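# Fit rail spacers for small box, then convey it

## Task

A small box for the next order is waiting at the start of the conveyor. Adjust the near guide rail to suit it: clip one spacer onto the rod of each bracket, seated between the bracket and the rail holder (the instruction pages show what a correctly set bracket looks like). The box then has to finish at the far end of the conveyor, which happens when the green button is pressed. Going toward +y in the scene frame, the arms along the conveyor are arm2, arm1, arm4, arm3, and the green button is beside arm2.

## Robot and tools

Setup: four i2rt Big YAM arms (arm1 to arm4), each with six joints and a five-fingered right hand. Their feet in the scene frame (metres, quaternion w,x,y,z), each foot facing its own +x: arm1 (0.035, 0.376, 1.006; 0.998, -0.002, 0.001, 0.059), arm2 (-0.033, -0.285, 0.983; 1.000, -0.005, -0.002, -0.027), arm3 (-0.063, 1.878, 0.937; 0.999, 0.002, -0.006, -0.031), arm4 (0.030, 1.260, 0.945; 0.997, 0.000, 0.001, 0.080). Reach is roughly 1.07 m from the joint1 axis.

Frames: one scene frame, metres, origin on the floor, +z up. The hand point sits 0.045 m ahead of the palm; its +z runs along straight fingers, +y out of the palm, +x across the palm away from the thumb. Straight fingers extend 0.06-0.07 m past it. A wrist bracket on the little-finger side sticks out and can collide. The wrist camera looks toward the hand point; with joint6 near -1.3 its image is upright.

move: one call may hold an object per arm (keys arm1, arm2, arm3, arm4) plus "cameras". Each arm object may contain:
- "joints": a dict of absolute targets by name. joint1_rad -2.879..2.879 (base yaw, positive counter-clockwise from above), joint2_rad 0..3.141 (shoulder), joint3_rad 0..3.019 (elbow), joint4_rad -1.692..1.57 (hand pitch, positive raises fingers), joint5_rad -1.57..1.57 (sideways, positive to arm's right), joint6_rad -2.094..2.094 (roll, positive clockwise seen from behind), all in radians. Hand keys hand_little, hand_ring, hand_middle, hand_index, hand_thumb_bend are -1 (curled) to +1 (straight); hand_thumb_turn -1 (opposite the fingers) to +1 (beside the palm). hand_force_limit -1..1 is a setting: closing stops at about 0 N at -1 up to 10 N at +1 (15 N for thumb motors). hand_speed -0.96..1 is a setting; full speed from +0.48. Scene starts at force 0, speed -0.8; use -0.94 or slower for a gentle grip.
- "target": one list of 7 numbers [x, y, z, qw, qx, qy, qz], an absolute pose of the hand point in the scene frame (metres, unit quaternion), reached along a straight line from the current hand_target. With a target, "joints" may contain only the hand keys, otherwise refused.
- "speed": top hand speed in m/s, 0.002..4.3, default 0.25; rotation capped at twice that in rad/s.
- "min_time_s": 0.1..8 s, the shortest duration for that arm's joint motions.
Arms in one call start together; their Cartesian paths finish together. Paths ignore obstacles and other arms; each step is clipped to within 100 mm and 20 degrees of the measured hand. Paths end after 10 s; an action never exceeds 15 s. "cameras": list of names (arm1_cam_wrist..arm4_cam_wrist, cam_bracket1..4, cam_end, cam_infeed, cam_rail1, cam_rail2, or "all"); [] shows none. An empty move returns the full state and all images.

wait: {"seconds": 0..10, "cameras": ...}; lets time pass without new commands. zoom_image: {"camera", "region": [x0,y0,x1,y1]} pixels from top-left, at most 504 by 504, only for a camera in the latest images. show_instructions: no arguments; shows the reference pages (bracket setup). finished_scene: optional {"scene": 1}; final, so the box must already be at the conveyor end and the spacers in place.

Results: "move" names arms that received motion; "as last shown" means an arm got no command and its status reads "not commanded". "hand" is the measured hand pose, "hand_target" the pose at the held joint targets. joint_positions includes hand motors and both settings. Joint velocities in rad/s; "within noise" means at rest. hand_stopped_by gives six words for little, ring, middle, index, thumb_bend, thumb_turn: moving, target, force, stalled or fault. *_load_n are fingertip forces in N, positive when pushed open; a lost grip shows as loads near 0. Joint torques may have offsets; numbers 3 and 4 wrap at ±28 N m. "off_target": resting short of the goal. "time_out": a stop; "on_its_own" shows what the joint still seeks. "joint command not followed" or "pose unreachable": a safety check is holding the arm; "not_followed" means the Cartesian target was discarded. MOTOR HOT warns of heating; OVER-TEMPERATURE FAULT means the arm went limp for 30-60 s; resend keys marked limit_stop_at_motor_heat. Hand done within 1 cm and 2 degrees.

Gripping: a finger motor only starts when its target changes (by 0.002 or more), then locks on reaching the target or the force limit. To squeeze more, raise the limit and send a more-closed target; to release, send a more-open one. A full thumb turn in front of the palm lets the hand wrap objects 0.035-0.065 m thick.

Cautions: if a call is refused or a stop occurs, later calls in that reply are skipped. Under "joints" the hand can swing widely; fast or stretched arms overshoot. Never let arms press each other or close a hand on another robot's fingers. Do not knock items out of the work area, drop parts even slightly, release moving parts, ram fixed things, or overload fingers. Avoid long stretched holds that heat motors. Thinking time lets the scene keep running under the last command.

Each tool is called after "Call:" in YAML: its name, and indented under it one key for each argument.

Reference images:

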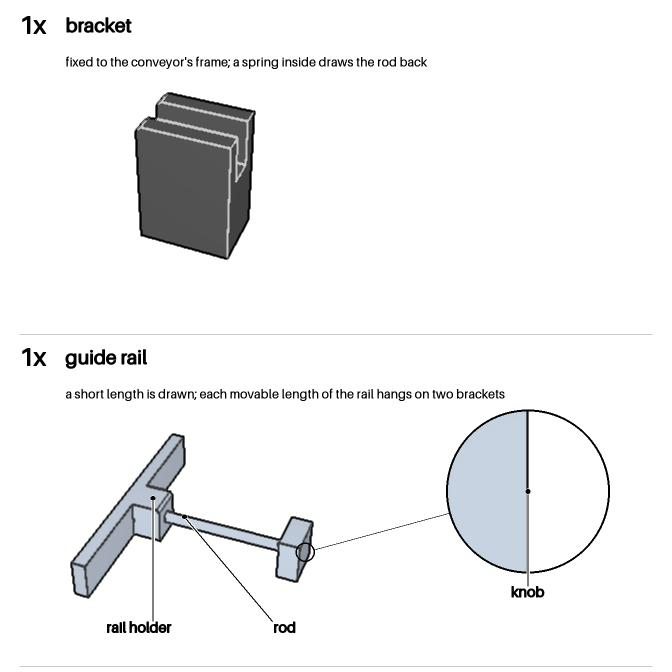

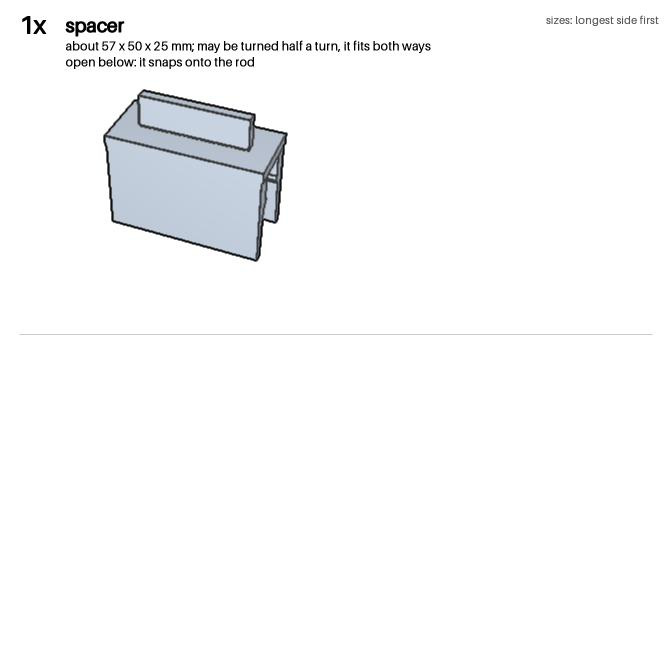

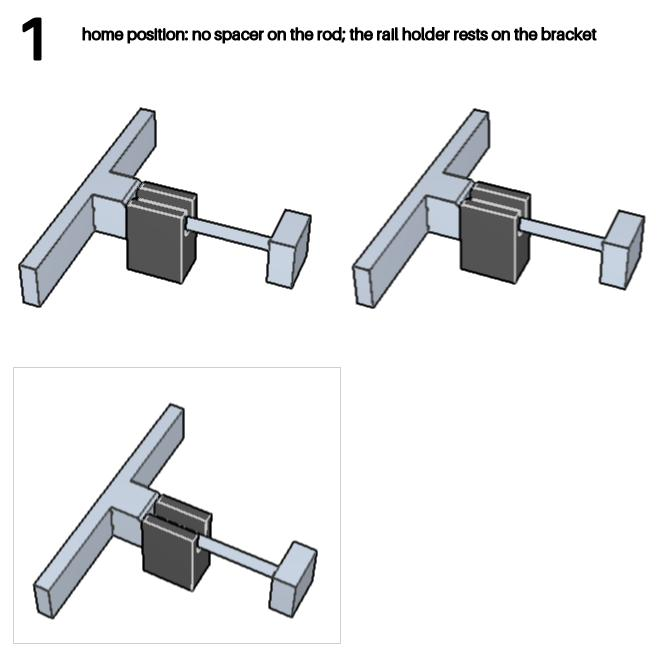

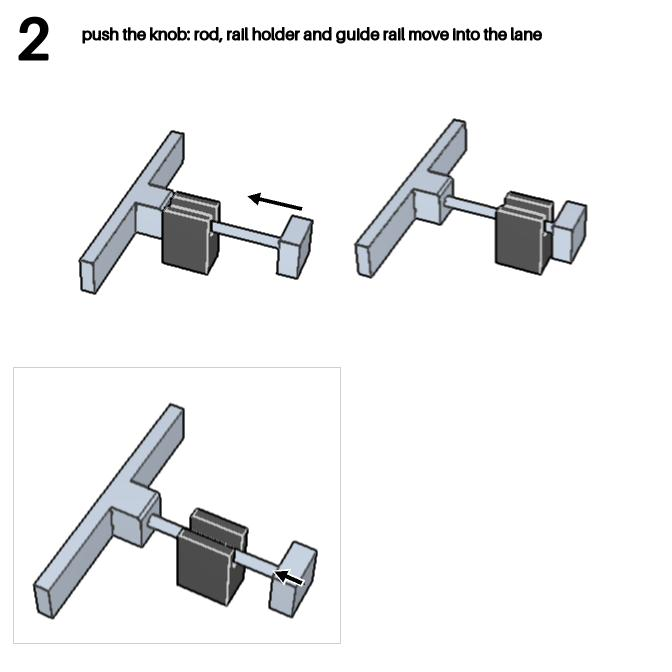

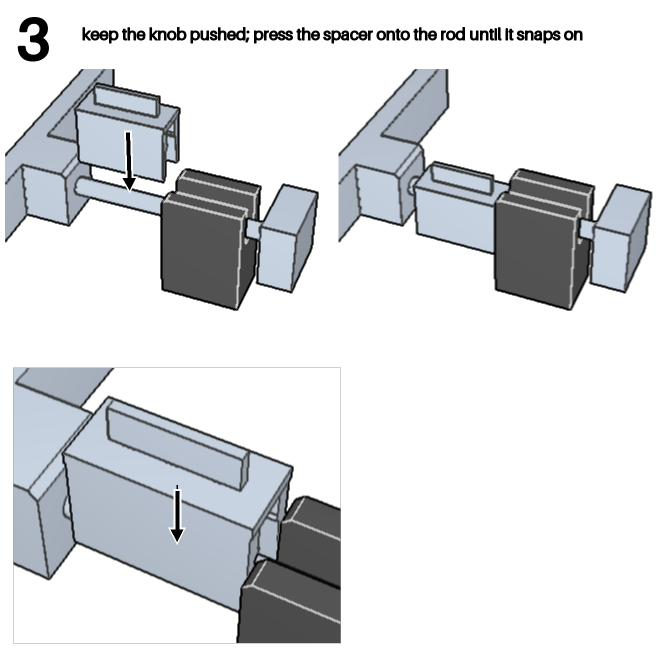

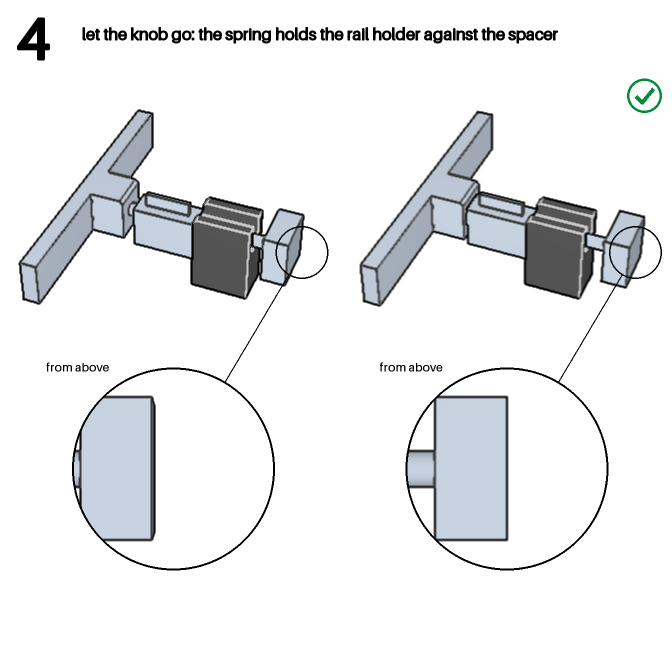

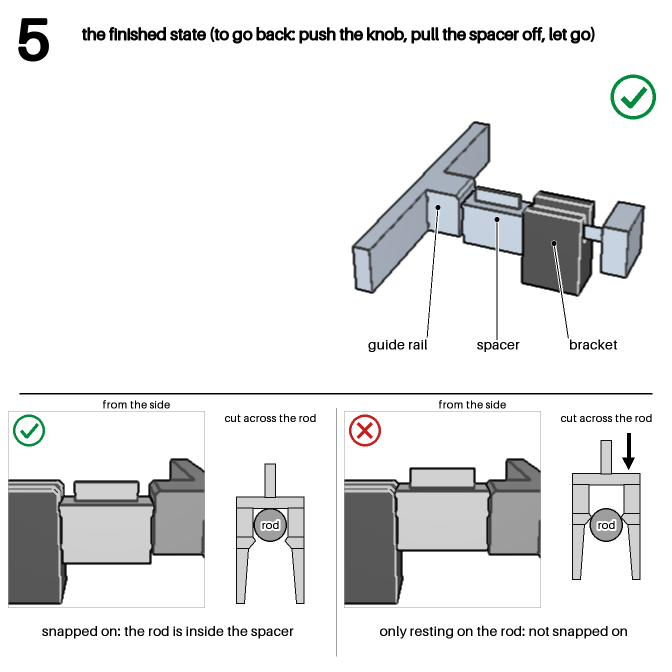

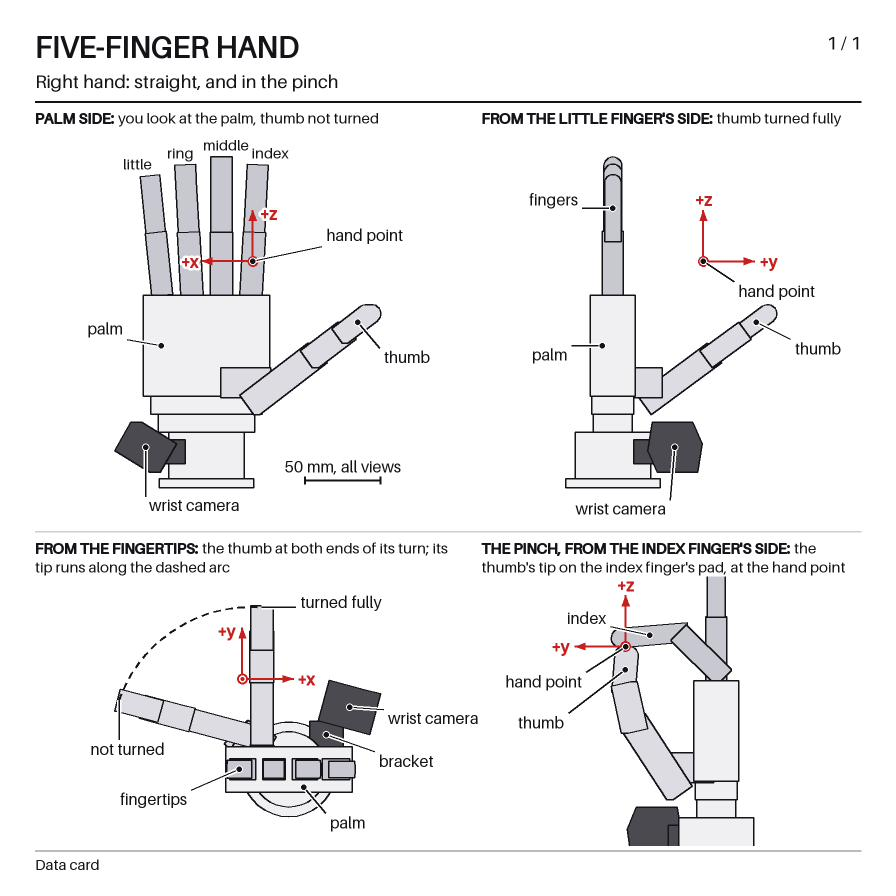

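## Session

Call:
move:

Scene clock: 0.00 s.
Joint torques (N m): no reading
Heat: arm1: hottest joint1_rad 38 °C; arm2: hottest joint1_rad 41 °C; arm3: hottest joint6_rad 36 °C; arm4: hottest joint2_rad 40 °C.
Joint velocities: within noise
arm1.joint_positions: joint1_rad=-0.149 joint2_rad=+0.638 joint3_rad=+1.345 joint4_rad=-1.199 joint5_rad=-0.131 joint6_rad=-1.038 hand_little=+1.000 hand_ring=+1.000 hand_middle=+1.000 hand_index=+1.000 hand_thumb_turn=+1.000 hand_thumb_bend=+1.000 hand_force_limit=+0.000 hand_speed=-0.800
arm1.joint_status: not commanded
arm1.hand_stopped_by: target,target,target,target,target,target
arm1.little_load_n: 0.0
arm1.ring_load_n: 0.0
arm1.middle_load_n: 0.0
arm1.index_load_n: 0.0
arm1.thumb_bend_load_n: 0.0
arm1.thumb_turn_load_n: 0.0
arm1.hand: x=+0.2960 y=+0.3593 z=+1.4859 quat_wxyz=(-0.180, +0.833, -0.205, +0.482) (m; scene frame)
arm1.hand_target: x=+0.2952 y=+0.3593 z=+1.4941 quat_wxyz=(-0.181, +0.828, -0.203, +0.490) (m; scene frame)
arm1.hand_status: not commanded
arm2.joint_positions: joint1_rad=+0.070 joint2_rad=+0.629 joint3_rad=+1.399 joint4_rad=-1.142 joint5_rad=-0.186 joint6_rad=-1.279 hand_little=+1.000 hand_ring=+1.000 hand_middle=+1.000 hand_index=+1.000 hand_thumb_turn=+1.000 hand_thumb_bend=+1.000 hand_force_limit=+0.000 hand_speed=-0.800
arm2.joint_status: not commanded
arm2.hand_stopped_by: target,target,target,target,target,target
arm2.little_load_n: 0.0
arm2.ring_load_n: 0.0
arm2.middle_load_n: 0.0
arm2.index_load_n: 0.0
arm2.thumb_bend_load_n: 0.0
arm2.thumb_turn_load_n: 0.0
arm2.hand: x=+0.2339 y=-0.2874 z=+1.5151 quat_wxyz=(-0.157, +0.821, -0.059, +0.545) (m; scene frame)
arm2.hand_target: x=+0.2321 y=-0.2873 z=+1.5238 quat_wxyz=(-0.158, +0.816, -0.057, +0.553) (m; scene frame)
arm2.hand_status: not commanded
arm3.joint_positions: joint1_rad=-0.044 joint2_rad=+0.566 joint3_rad=+1.446 joint4_rad=-1.180 joint5_rad=-0.109 joint6_rad=-1.180 hand_little=+1.000 hand_ring=+1.000 hand_middle=+1.000 hand_index=+1.000 hand_thumb_turn=+1.000 hand_thumb_bend=+1.000 hand_force_limit=+0.000 hand_speed=-0.800
arm3.joint_status: not commanded
arm3.hand_stopped_by: target,target,target,target,target,target
arm3.little_load_n: 0.0
arm3.ring_load_n: 0.0
arm3.middle_load_n: 0.0
arm3.index_load_n: 0.0
arm3.thumb_bend_load_n: 0.0
arm3.thumb_turn_load_n: 0.0
arm3.hand: x=+0.1534 y=+1.8296 z=+1.4946 quat_wxyz=(-0.129, +0.784, -0.167, +0.584) (m; scene frame)
arm3.hand_target: x=+0.1509 y=+1.8298 z=+1.5053 quat_wxyz=(-0.130, +0.776, -0.164, +0.594) (m; scene frame)
arm3.hand_status: not commanded
arm4.joint_positions: joint1_rad=-0.085 joint2_rad=+0.620 joint3_rad=+1.384 joint4_rad=-1.334 joint5_rad=-0.062 joint6_rad=-1.316 hand_little=+1.000 hand_ring=+1.000 hand_middle=+1.000 hand_index=+1.000 hand_thumb_turn=+1.000 hand_thumb_bend=+1.000 hand_force_limit=+0.000 hand_speed=-0.800
arm4.joint_status: not commanded
arm4.hand_stopped_by: target,target,target,target,target,target
arm4.little_load_n: -0.5
arm4.ring_load_n: 0.0
arm4.middle_load_n: 0.0
arm4.index_load_n: 0.0
arm4.thumb_bend_load_n: 0.0
arm4.thumb_turn_load_n: 0.0
arm4.hand: x=+0.2660 y=+1.2386 z=+1.4302 quat_wxyz=(-0.105, +0.875, -0.064, +0.468) (m; scene frame)
arm4.hand_target: x=+0.2650 y=+1.2385 z=+1.4381 quat_wxyz=(-0.106, +0.871, -0.064, +0.476) (m; scene frame)
arm4.hand_status: not commanded
pictures: arm1_cam_wrist, arm2_cam_wrist, arm3_cam_wrist, arm4_cam_wrist, cam_bracket1, cam_bracket2, cam_bracket3, cam_bracket4, cam_end, cam_infeed, cam_rail1, cam_rail2

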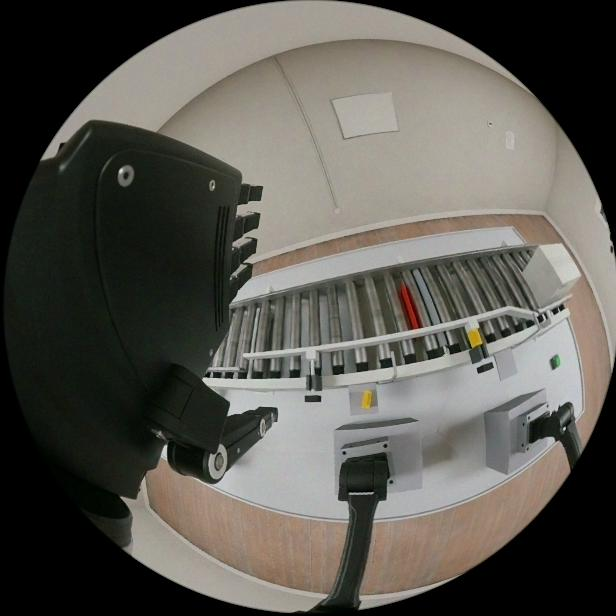

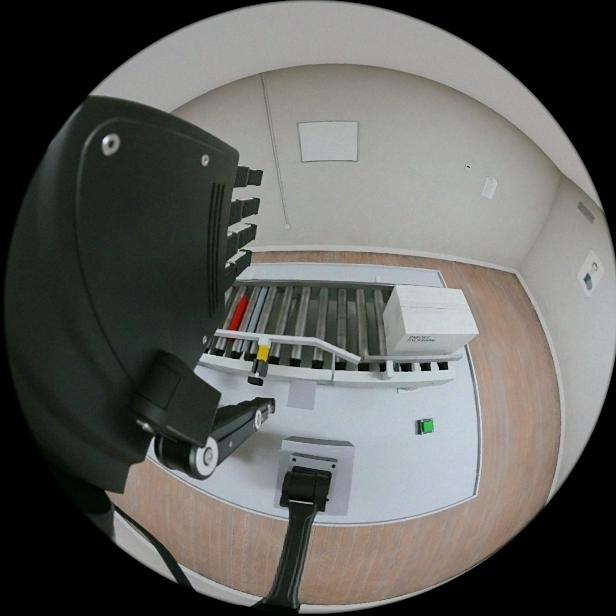

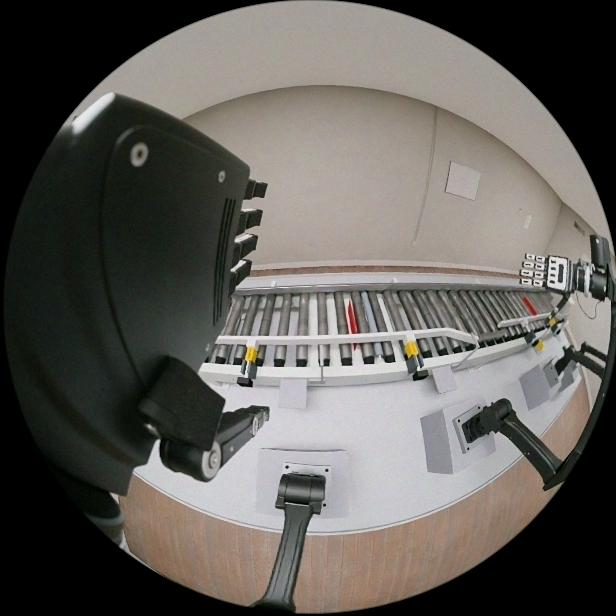

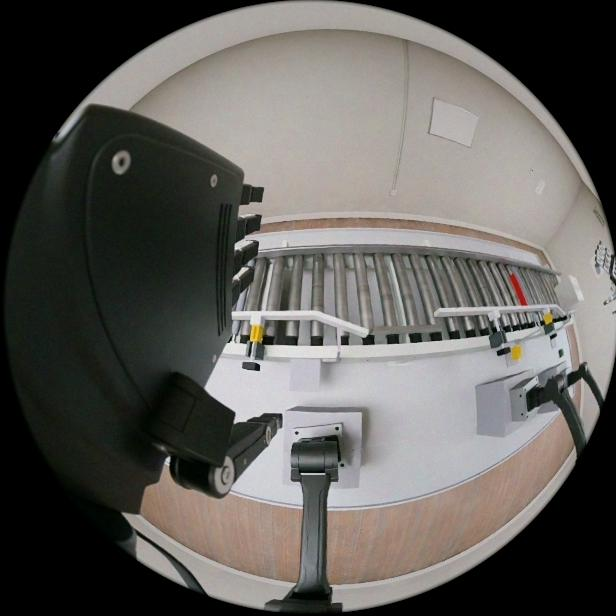

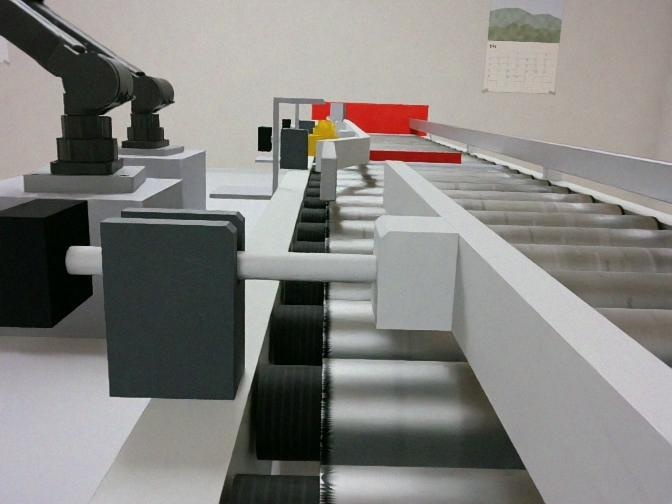

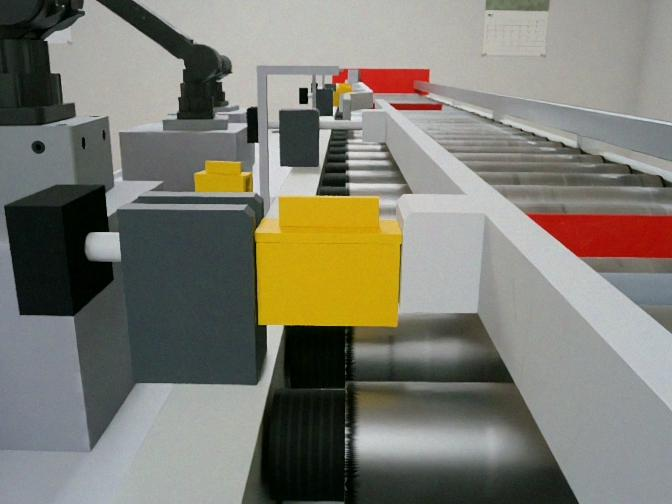

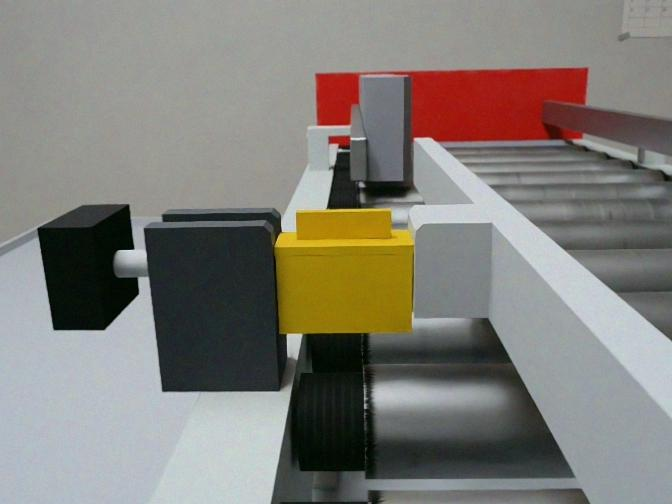

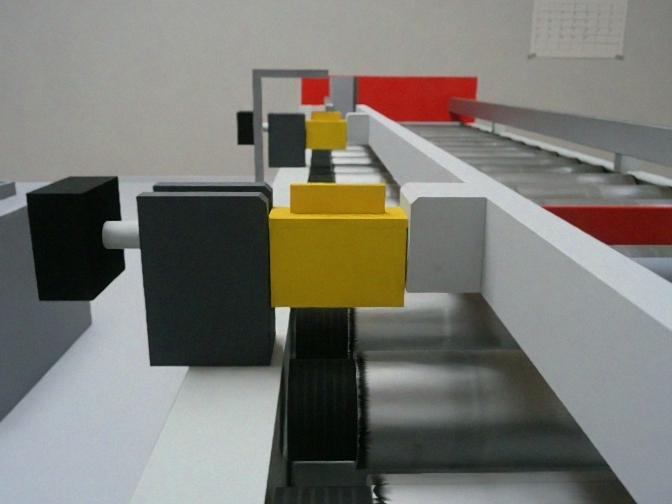

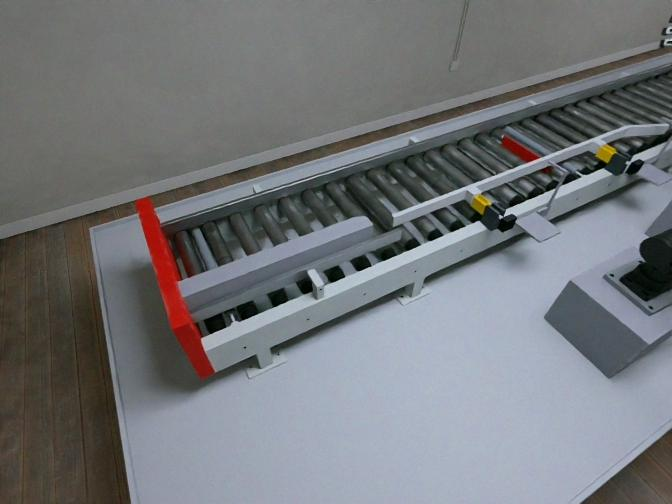

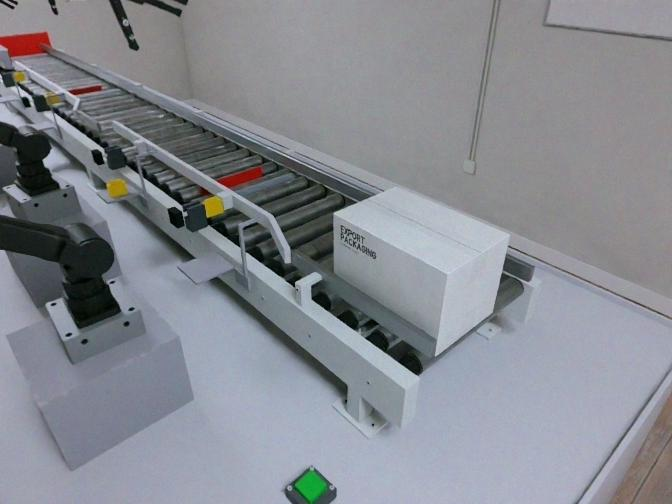

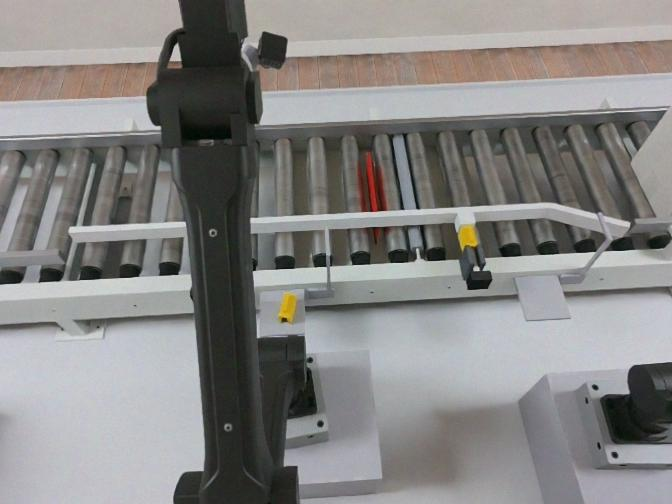

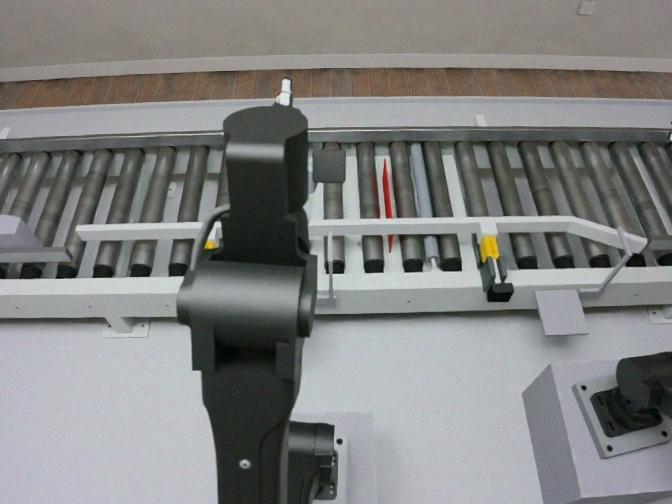

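Call:
zoom_image:
  camera: "cam_bracket1"
  region: [0, 150, 500, 420]

Call:
zoom_image:
  camera: "cam_bracket2"
  region: [0, 150, 500, 420]

Call:
zoom_image:
  camera: "cam_bracket3"
  region: [0, 150, 500, 420]

Call:
zoom_image:
  camera: "cam_bracket4"
  region: [0, 150, 500, 420]

Call:
zoom_image:
  camera: "cam_infeed"
  region: [60, 100, 340, 300]

Call:
zoom_image:
  camera: "cam_rail1"
  region: [220, 180, 640, 400]

Scaled by 1.008.

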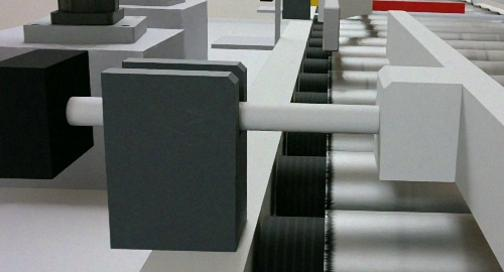

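Scaled by 1.008.

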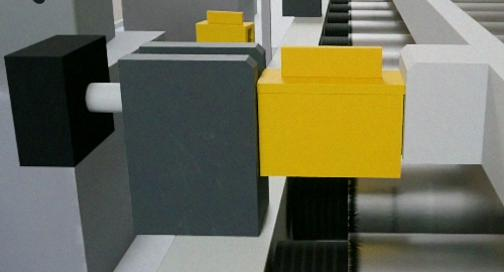

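Scaled by 1.008.

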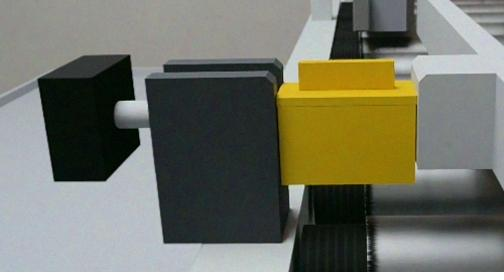

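Scaled by 1.008.

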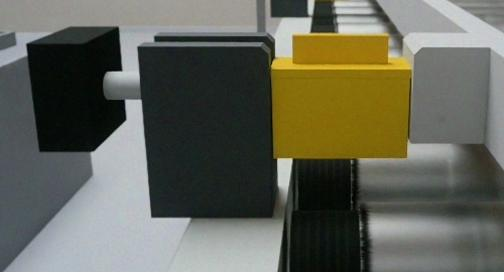

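Scaled by 1.800.

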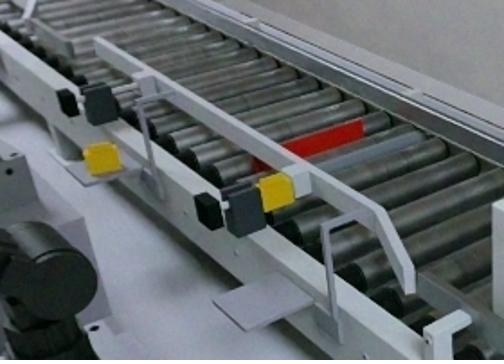

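Scaled by 1.200.

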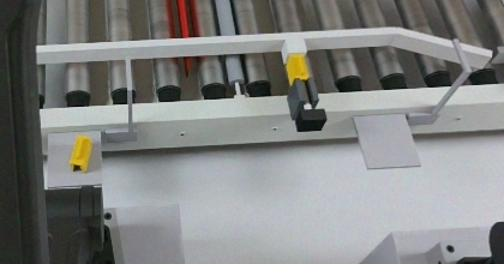

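Call:
zoom_image:
  camera: "arm1_cam_wrist"
  region: [300, 330, 520, 460]

Call:
zoom_image:
  camera: "cam_rail1"
  region: [240, 270, 340, 350]

Call:
zoom_image:
  camera: "cam_bracket2"
  region: [180, 60, 400, 220]

Call:
zoom_image:
  camera: "arm4_cam_wrist"
  region: [420, 260, 616, 400]

Call:
zoom_image:
  camera: "cam_infeed"
  region: [80, 120, 260, 240]

Scaled by 2.291 from the camera's image (finer frame: 880x880).

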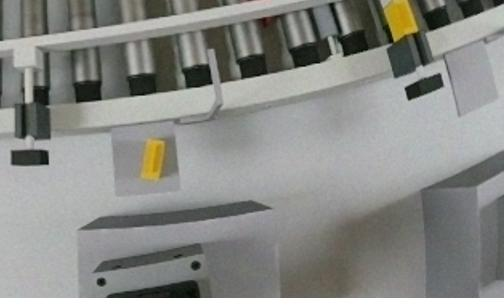

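Scaled by 5.040.

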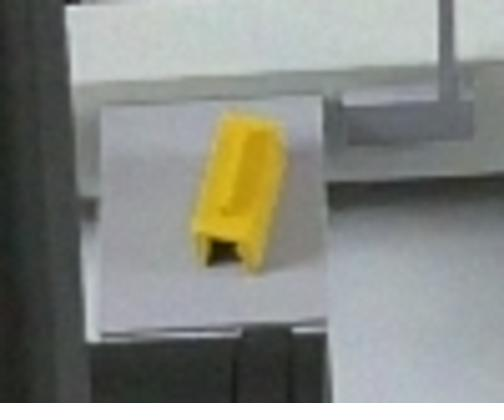

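Scaled by 2.291.

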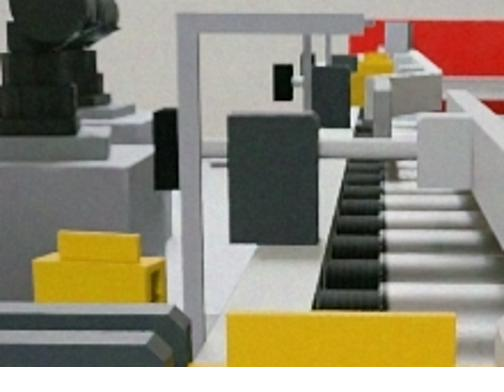

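Scaled by 2.571 from the camera's image (finer frame: 880x880).

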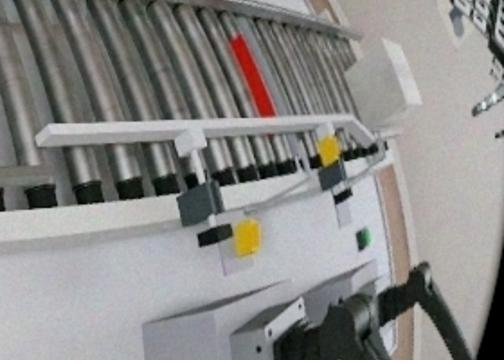

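Scaled by 2.800.

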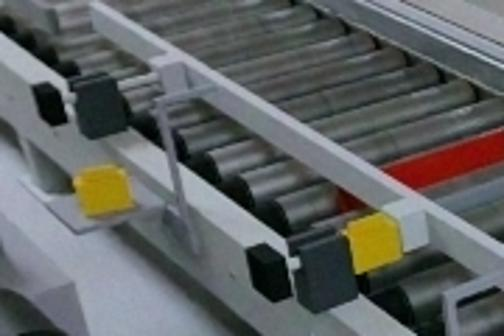

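Call:
zoom_image:
  camera: "cam_rail1"
  region: [330, 120, 490, 280]

Call:
zoom_image:
  camera: "cam_bracket2"
  region: [450, 150, 672, 350]

Call:
zoom_image:
  camera: "cam_end"
  region: [360, 100, 672, 300]

Call:
zoom_image:
  camera: "cam_infeed"
  region: [180, 180, 560, 504]

Scaled by 3.150.

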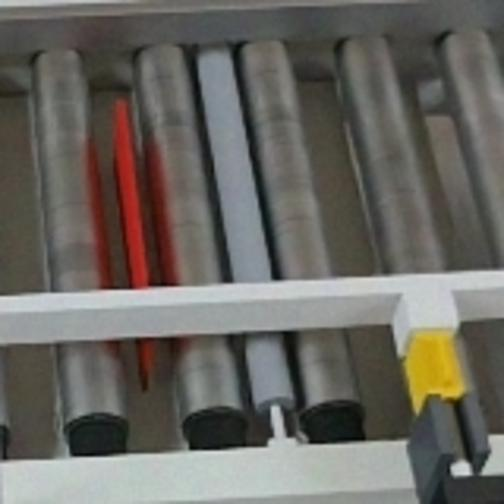

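Scaled by 2.270.

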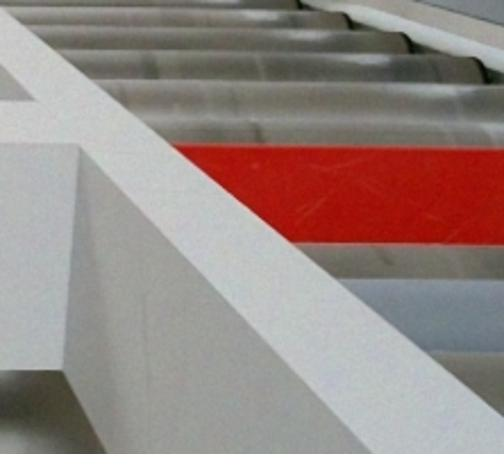

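Scaled by 1.615.

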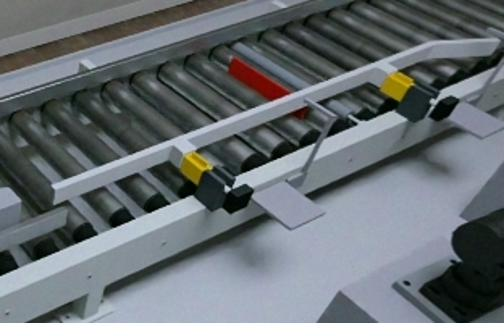

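Scaled by 1.326.

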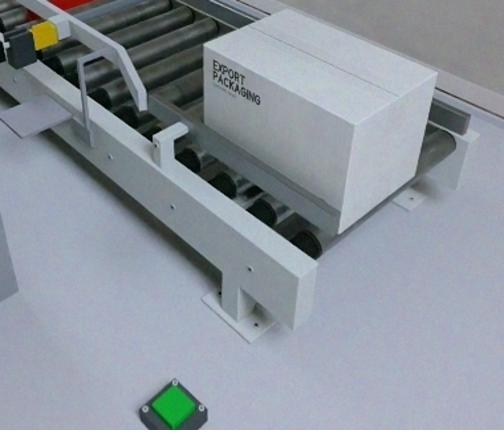

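Call:
move:
  arm1: {"target": [0.251, 0.377, 1.12, -0.494, 0.855, -0.135, 0.078], "speed": 0.3, "joints": {"hand_thumb_turn": -1, "hand_speed": 0.0, "hand_force_limit": 0.0}}
  arm4: {"joints": {"joint1_rad": -1.25, "hand_little": -1, "hand_ring": -1, "hand_middle": -1, "hand_index": -1, "hand_speed": 0.0}, "min_time_s": 4}
  arm2: {"joints": {"joint1_rad": -1.1}, "min_time_s": 4}
  cameras: ["arm1_cam_wrist", "arm2_cam_wrist", "arm4_cam_wrist", "cam_rail1", "cam_infeed"]

Scene clock: 465.67 s.
Joint torques (N m): arm1=[1.32 -3.08 6.75 -0.27 -0.77 -0.03] | arm2=[0.32 3.08 10.15 2.48 0.08 0.07] | arm3=[0.38 1.73 9.54 2.36 -0.02 0.11] | arm4=[0.67 1.73 9.14 1.07 0.19 -0.05]
Heat: arm1: hottest joint3_rad 37 °C; arm2: hottest joint3_rad 36 °C; arm3: hottest joint3_rad 40 °C; arm4: hottest joint3_rad 39 °C.
move: arm1 done; arm2 done; arm4 done
Joint velocities: within noise
arm1.joint_positions: joint1_rad=-0.717 joint2_rad=+1.183 joint3_rad=+0.702 joint4_rad=-1.550 joint5_rad=-0.982 joint6_rad=-2.100 hand_little=+1.000 hand_ring=+1.000 hand_middle=+1.000 hand_index=+1.000 hand_thumb_turn=-1.000 hand_thumb_bend=+1.000 hand_force_limit=+0.000 hand_speed=+0.000
arm1.joint_status: all done
arm1.hand_stopped_by: target,target,target,target,target,target
arm1.little_load_n: 0.0
arm1.ring_load_n: 0.0
arm1.middle_load_n: 0.0
arm1.index_load_n: 0.0
arm1.thumb_bend_load_n: 0.0
arm1.thumb_turn_load_n: 0.0
arm1.hand: x=+0.2517 y=+0.3786 z=+1.1214 quat_wxyz=(-0.494, +0.855, -0.138, +0.075)
arm1.hand_target: x=+0.2512 y=+0.3773 z=+1.1200 quat_wxyz=(-0.492, +0.856, -0.137, +0.078)
arm1.hand_status: done (0.002 m and 0.5 deg from the pose sent, 0.369 m and 59.9 deg at the start; a joint's target at an end of its range on 57 of 114 steps)
arm2.joint_positions: joint1_rad=-1.092 joint2_rad=+0.629 joint3_rad=+1.399 joint4_rad=-1.142 joint5_rad=-0.186 joint6_rad=-1.279 hand_little=+1.000 hand_ring=+1.000 hand_middle=+1.000 hand_index=+1.000 hand_thumb_turn=+1.000 hand_thumb_bend=+1.000 hand_force_limit=+0.000 hand_speed=-0.800
arm2.joint_status: all done
arm2.hand_stopped_by: target,target,target,target,target,target
arm2.little_load_n: 0.0
arm2.ring_load_n: 0.0
arm2.middle_load_n: 0.0
arm2.index_load_n: 0.0
arm2.thumb_bend_load_n: -0.5
arm2.thumb_turn_load_n: 0.0
arm2.hand: x=+0.0644 y=-0.5285 z=+1.5171 quat_wxyz=(+0.166, +0.651, -0.500, +0.547)
arm2.hand_target: x=+0.0616 y=-0.5276 z=+1.5258 quat_wxyz=(+0.172, +0.645, -0.498, +0.553)
arm2.hand_status: not commanded
arm3: as last shown
arm4.joint_positions: joint1_rad=-1.237 joint2_rad=+0.620 joint3_rad=+1.384 joint4_rad=-1.334 joint5_rad=-0.062 joint6_rad=-1.316 hand_little=-1.000 hand_ring=-1.000 hand_middle=-1.000 hand_index=-1.000 hand_thumb_turn=+1.000 hand_thumb_bend=+1.000 hand_force_limit=+0.000 hand_speed=+0.000
arm4.joint_status: all done
arm4.hand_stopped_by: target,target,target,target,target,target
arm4.little_load_n: 0.0
arm4.ring_load_n: 0.0
arm4.middle_load_n: 0.0
arm4.index_load_n: 0.0
arm4.thumb_bend_load_n: 0.0
arm4.thumb_turn_load_n: 0.0
arm4.hand: x=+0.1070 y=+1.0367 z=+1.4305 quat_wxyz=(+0.167, +0.699, -0.530, +0.450)
arm4.hand_target: x=+0.1037 y=+1.0366 z=+1.4384 quat_wxyz=(+0.174, +0.692, -0.532, +0.456)
arm4.hand_status: not commanded
pictures: arm1_cam_wrist, arm2_cam_wrist, arm4_cam_wrist, cam_infeed, cam_rail1
arm1_cam_wrist: T_world_to_cam=[[0.02113, -0.56823, -0.8226, 1.13066], [-0.97345, -0.19925, 0.11264, 0.19946], [-0.22791, 0.79838, -0.55735, 0.4977]] pos_world=[0.28371, 0.28486, 1.18501]
arm2_cam_wrist: T_world_to_cam=[[-0.83095, -0.55051, -0.08038, -0.12003], [-0.39707, 0.68803, -0.60742, 1.30686], [0.3897, -0.47281, -0.79031, 1.03879]] pos_world=[0.01436, -0.47408, 1.60512]
arm4_cam_wrist: T_world_to_cam=[[-0.86933, -0.49223, -0.04457, 0.67023], [-0.4127, 0.77257, -0.48251, -0.0614], [0.27194, -0.40107, -0.87475, 1.75065]] pos_world=[0.08125, 1.07946, 1.53164]

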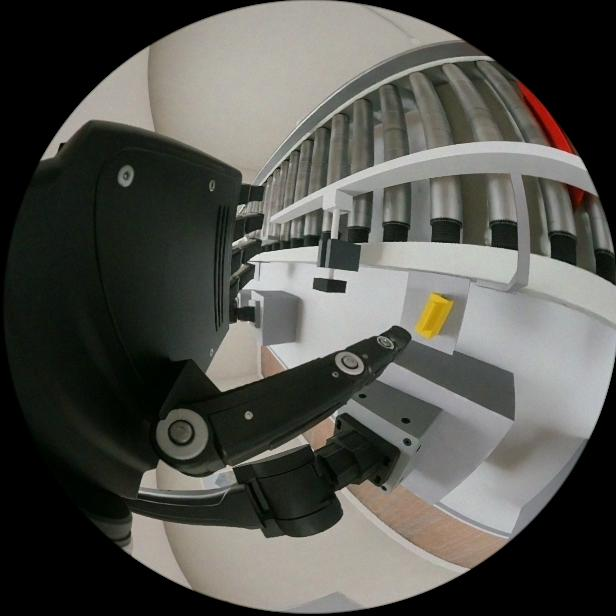

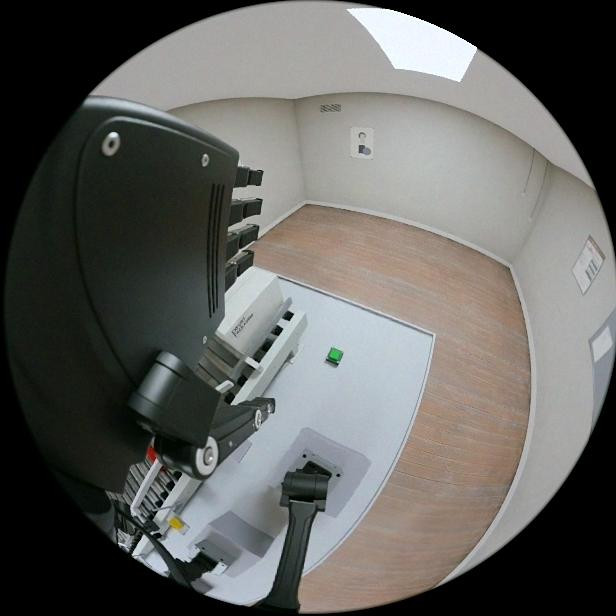

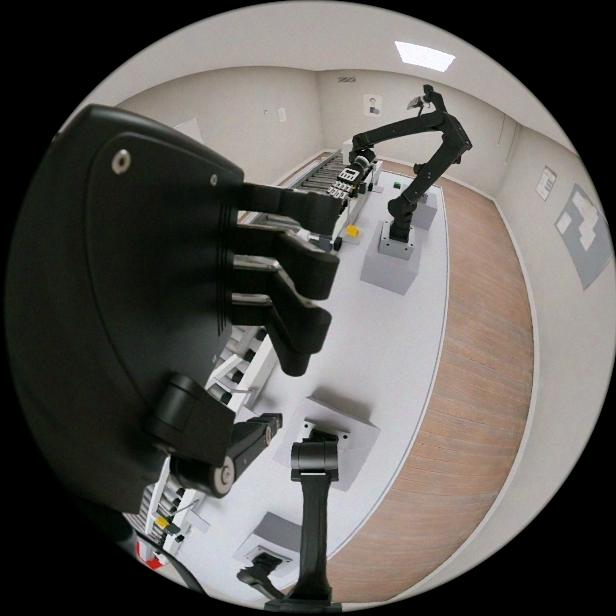

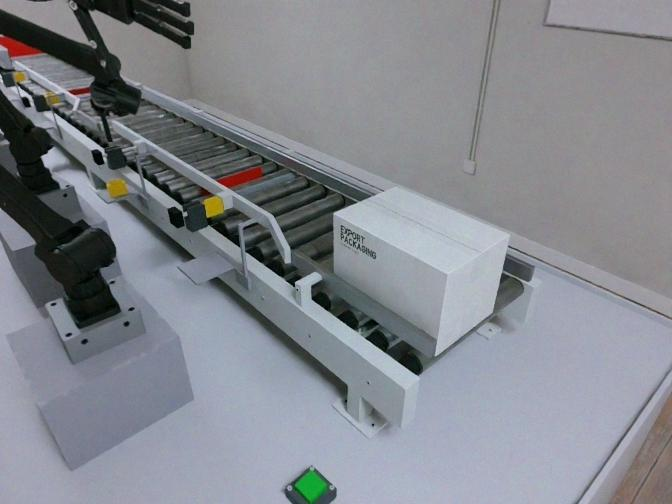

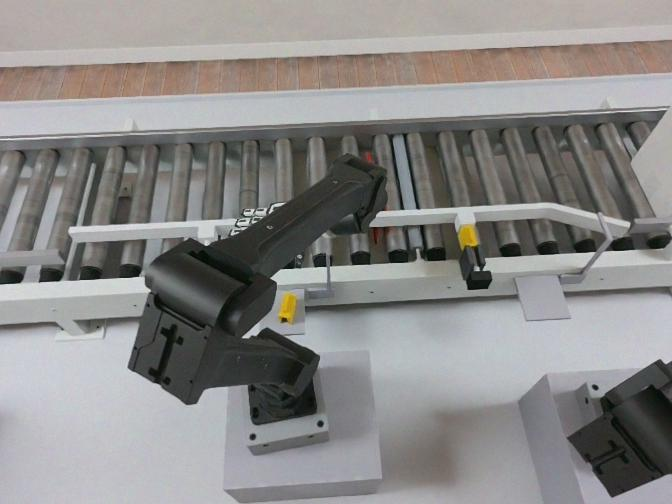

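Call:
zoom_image:
  camera: "cam_rail1"
  region: [120, 140, 400, 350]

Call:
zoom_image:
  camera: "arm1_cam_wrist"
  region: [300, 200, 560, 400]

Call:
move:
  cameras: ["cam_bracket1", "cam_bracket2"]

Scaled by 1.800.

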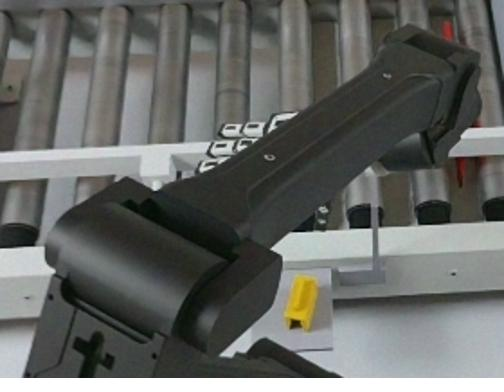

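Scaled by 1.938 from the camera's image (finer frame: 880x880).

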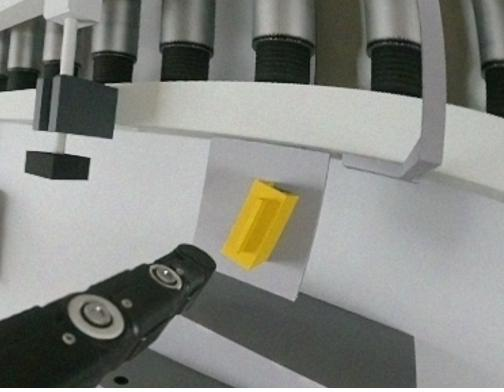

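Scene clock: 499.60 s.
Joint torques (N m): arm1=[0.21 -2.08 6.79 -0.01 -0.77 -0.12] | arm2=[1.03 2.84 9.92 2.55 0.13 0.05] | arm3=[0.44 1.96 9.48 2.33 -0.01 0.07] | arm4=[0.79 1.67 9.14 1.06 0.18 -0.05]
Heat: arm1: hottest joint3_rad 36 °C; arm2: hottest joint3_rad 36 °C; arm3: hottest joint3_rad 40 °C; arm4: hottest joint3_rad 39 °C.
Joint velocities: within noise
arm1.joint_positions: joint1_rad=-0.717 joint2_rad=+1.183 joint3_rad=+0.702 joint4_rad=-1.550 joint5_rad=-0.982 joint6_rad=-2.100 hand_little=+1.000 hand_ring=+1.000 hand_middle=+1.000 hand_index=+1.000 hand_thumb_turn=-1.000 hand_thumb_bend=+1.000 hand_force_limit=+0.000 hand_speed=+0.000
arm1.joint_status: all done
arm1.hand_stopped_by: target,target,target,target,target,target
arm1.little_load_n: 0.0
arm1.ring_load_n: -0.5
arm1.middle_load_n: 0.0
arm1.index_load_n: 0.0
arm1.thumb_bend_load_n: 0.0
arm1.thumb_turn_load_n: 0.0
arm1.hand: x=+0.2517 y=+0.3786 z=+1.1214 quat_wxyz=(-0.494, +0.855, -0.138, +0.075) (m; scene frame)
arm1.hand_target: x=+0.2512 y=+0.3773 z=+1.1200 quat_wxyz=(-0.492, +0.856, -0.137, +0.078) (m; scene frame)
arm1.hand_status: done (0.002 m and 0.5 deg from the pose sent, 0.369 m and 59.9 deg at the start; a joint's target at an end of its range on 57 of 114 steps)
arm2.joint_positions: joint1_rad=-1.092 joint2_rad=+0.629 joint3_rad=+1.399 joint4_rad=-1.142 joint5_rad=-0.186 joint6_rad=-1.279 hand_little=+1.000 hand_ring=+1.000 hand_middle=+1.000 hand_index=+1.000 hand_thumb_turn=+1.000 hand_thumb_bend=+1.000 hand_force_limit=+0.000 hand_speed=-0.800
arm2.joint_status: all done
arm2.hand_stopped_by: target,target,target,target,target,target
arm2.little_load_n: 0.0
arm2.ring_load_n: 0.0
arm2.middle_load_n: 0.0
arm2.index_load_n: 0.0
arm2.thumb_bend_load_n: 0.5
arm2.thumb_turn_load_n: 0.0
arm2.hand: x=+0.0644 y=-0.5285 z=+1.5171 quat_wxyz=(+0.166, +0.651, -0.500, +0.547) (m; scene frame)
arm2.hand_target: x=+0.0616 y=-0.5276 z=+1.5258 quat_wxyz=(+0.172, +0.645, -0.498, +0.553) (m; scene frame)
arm2.hand_status: not commanded
arm3.joint_positions: joint1_rad=-0.044 joint2_rad=+0.566 joint3_rad=+1.446 joint4_rad=-1.180 joint5_rad=-0.109 joint6_rad=-1.180 hand_little=+1.000 hand_ring=+1.000 hand_middle=+1.000 hand_index=+1.000 hand_thumb_turn=+1.000 hand_thumb_bend=+1.000 hand_force_limit=+0.000 hand_speed=-0.800
arm3.joint_status: not commanded
arm3.hand_stopped_by: target,target,target,target,target,target
arm3.little_load_n: 0.0
arm3.ring_load_n: 0.0
arm3.middle_load_n: 0.0
arm3.index_load_n: 0.0
arm3.thumb_bend_load_n: 0.0
arm3.thumb_turn_load_n: -0.5
arm3.hand: x=+0.1534 y=+1.8296 z=+1.4946 quat_wxyz=(-0.129, +0.784, -0.167, +0.584) (m; scene frame)
arm3.hand_target: x=+0.1509 y=+1.8298 z=+1.5053 quat_wxyz=(-0.130, +0.776, -0.164, +0.594) (m; scene frame)
arm3.hand_status: not commanded
arm4.joint_positions: joint1_rad=-1.237 joint2_rad=+0.620 joint3_rad=+1.384 joint4_rad=-1.334 joint5_rad=-0.062 joint6_rad=-1.316 hand_little=-1.000 hand_ring=-1.000 hand_middle=-1.000 hand_index=-1.000 hand_thumb_turn=+1.000 hand_thumb_bend=+1.000 hand_force_limit=+0.000 hand_speed=+0.000
arm4.joint_status: all done
arm4.hand_stopped_by: target,target,target,target,target,target
arm4.little_load_n: 0.0
arm4.ring_load_n: 0.0
arm4.middle_load_n: 0.0
arm4.index_load_n: 0.0
arm4.thumb_bend_load_n: 0.0
arm4.thumb_turn_load_n: 0.0
arm4.hand: x=+0.1070 y=+1.0367 z=+1.4305 quat_wxyz=(+0.167, +0.699, -0.530, +0.450) (m; scene frame)
arm4.hand_target: x=+0.1037 y=+1.0366 z=+1.4384 quat_wxyz=(+0.174, +0.692, -0.532, +0.456) (m; scene frame)
arm4.hand_status: not commanded
pictures: cam_bracket1, cam_bracket2

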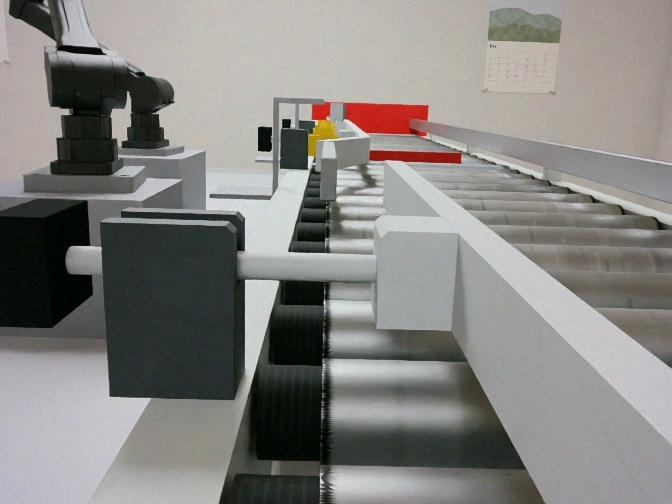

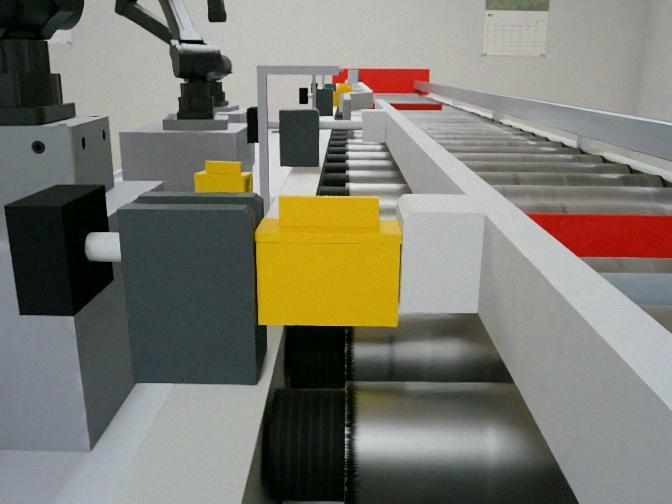

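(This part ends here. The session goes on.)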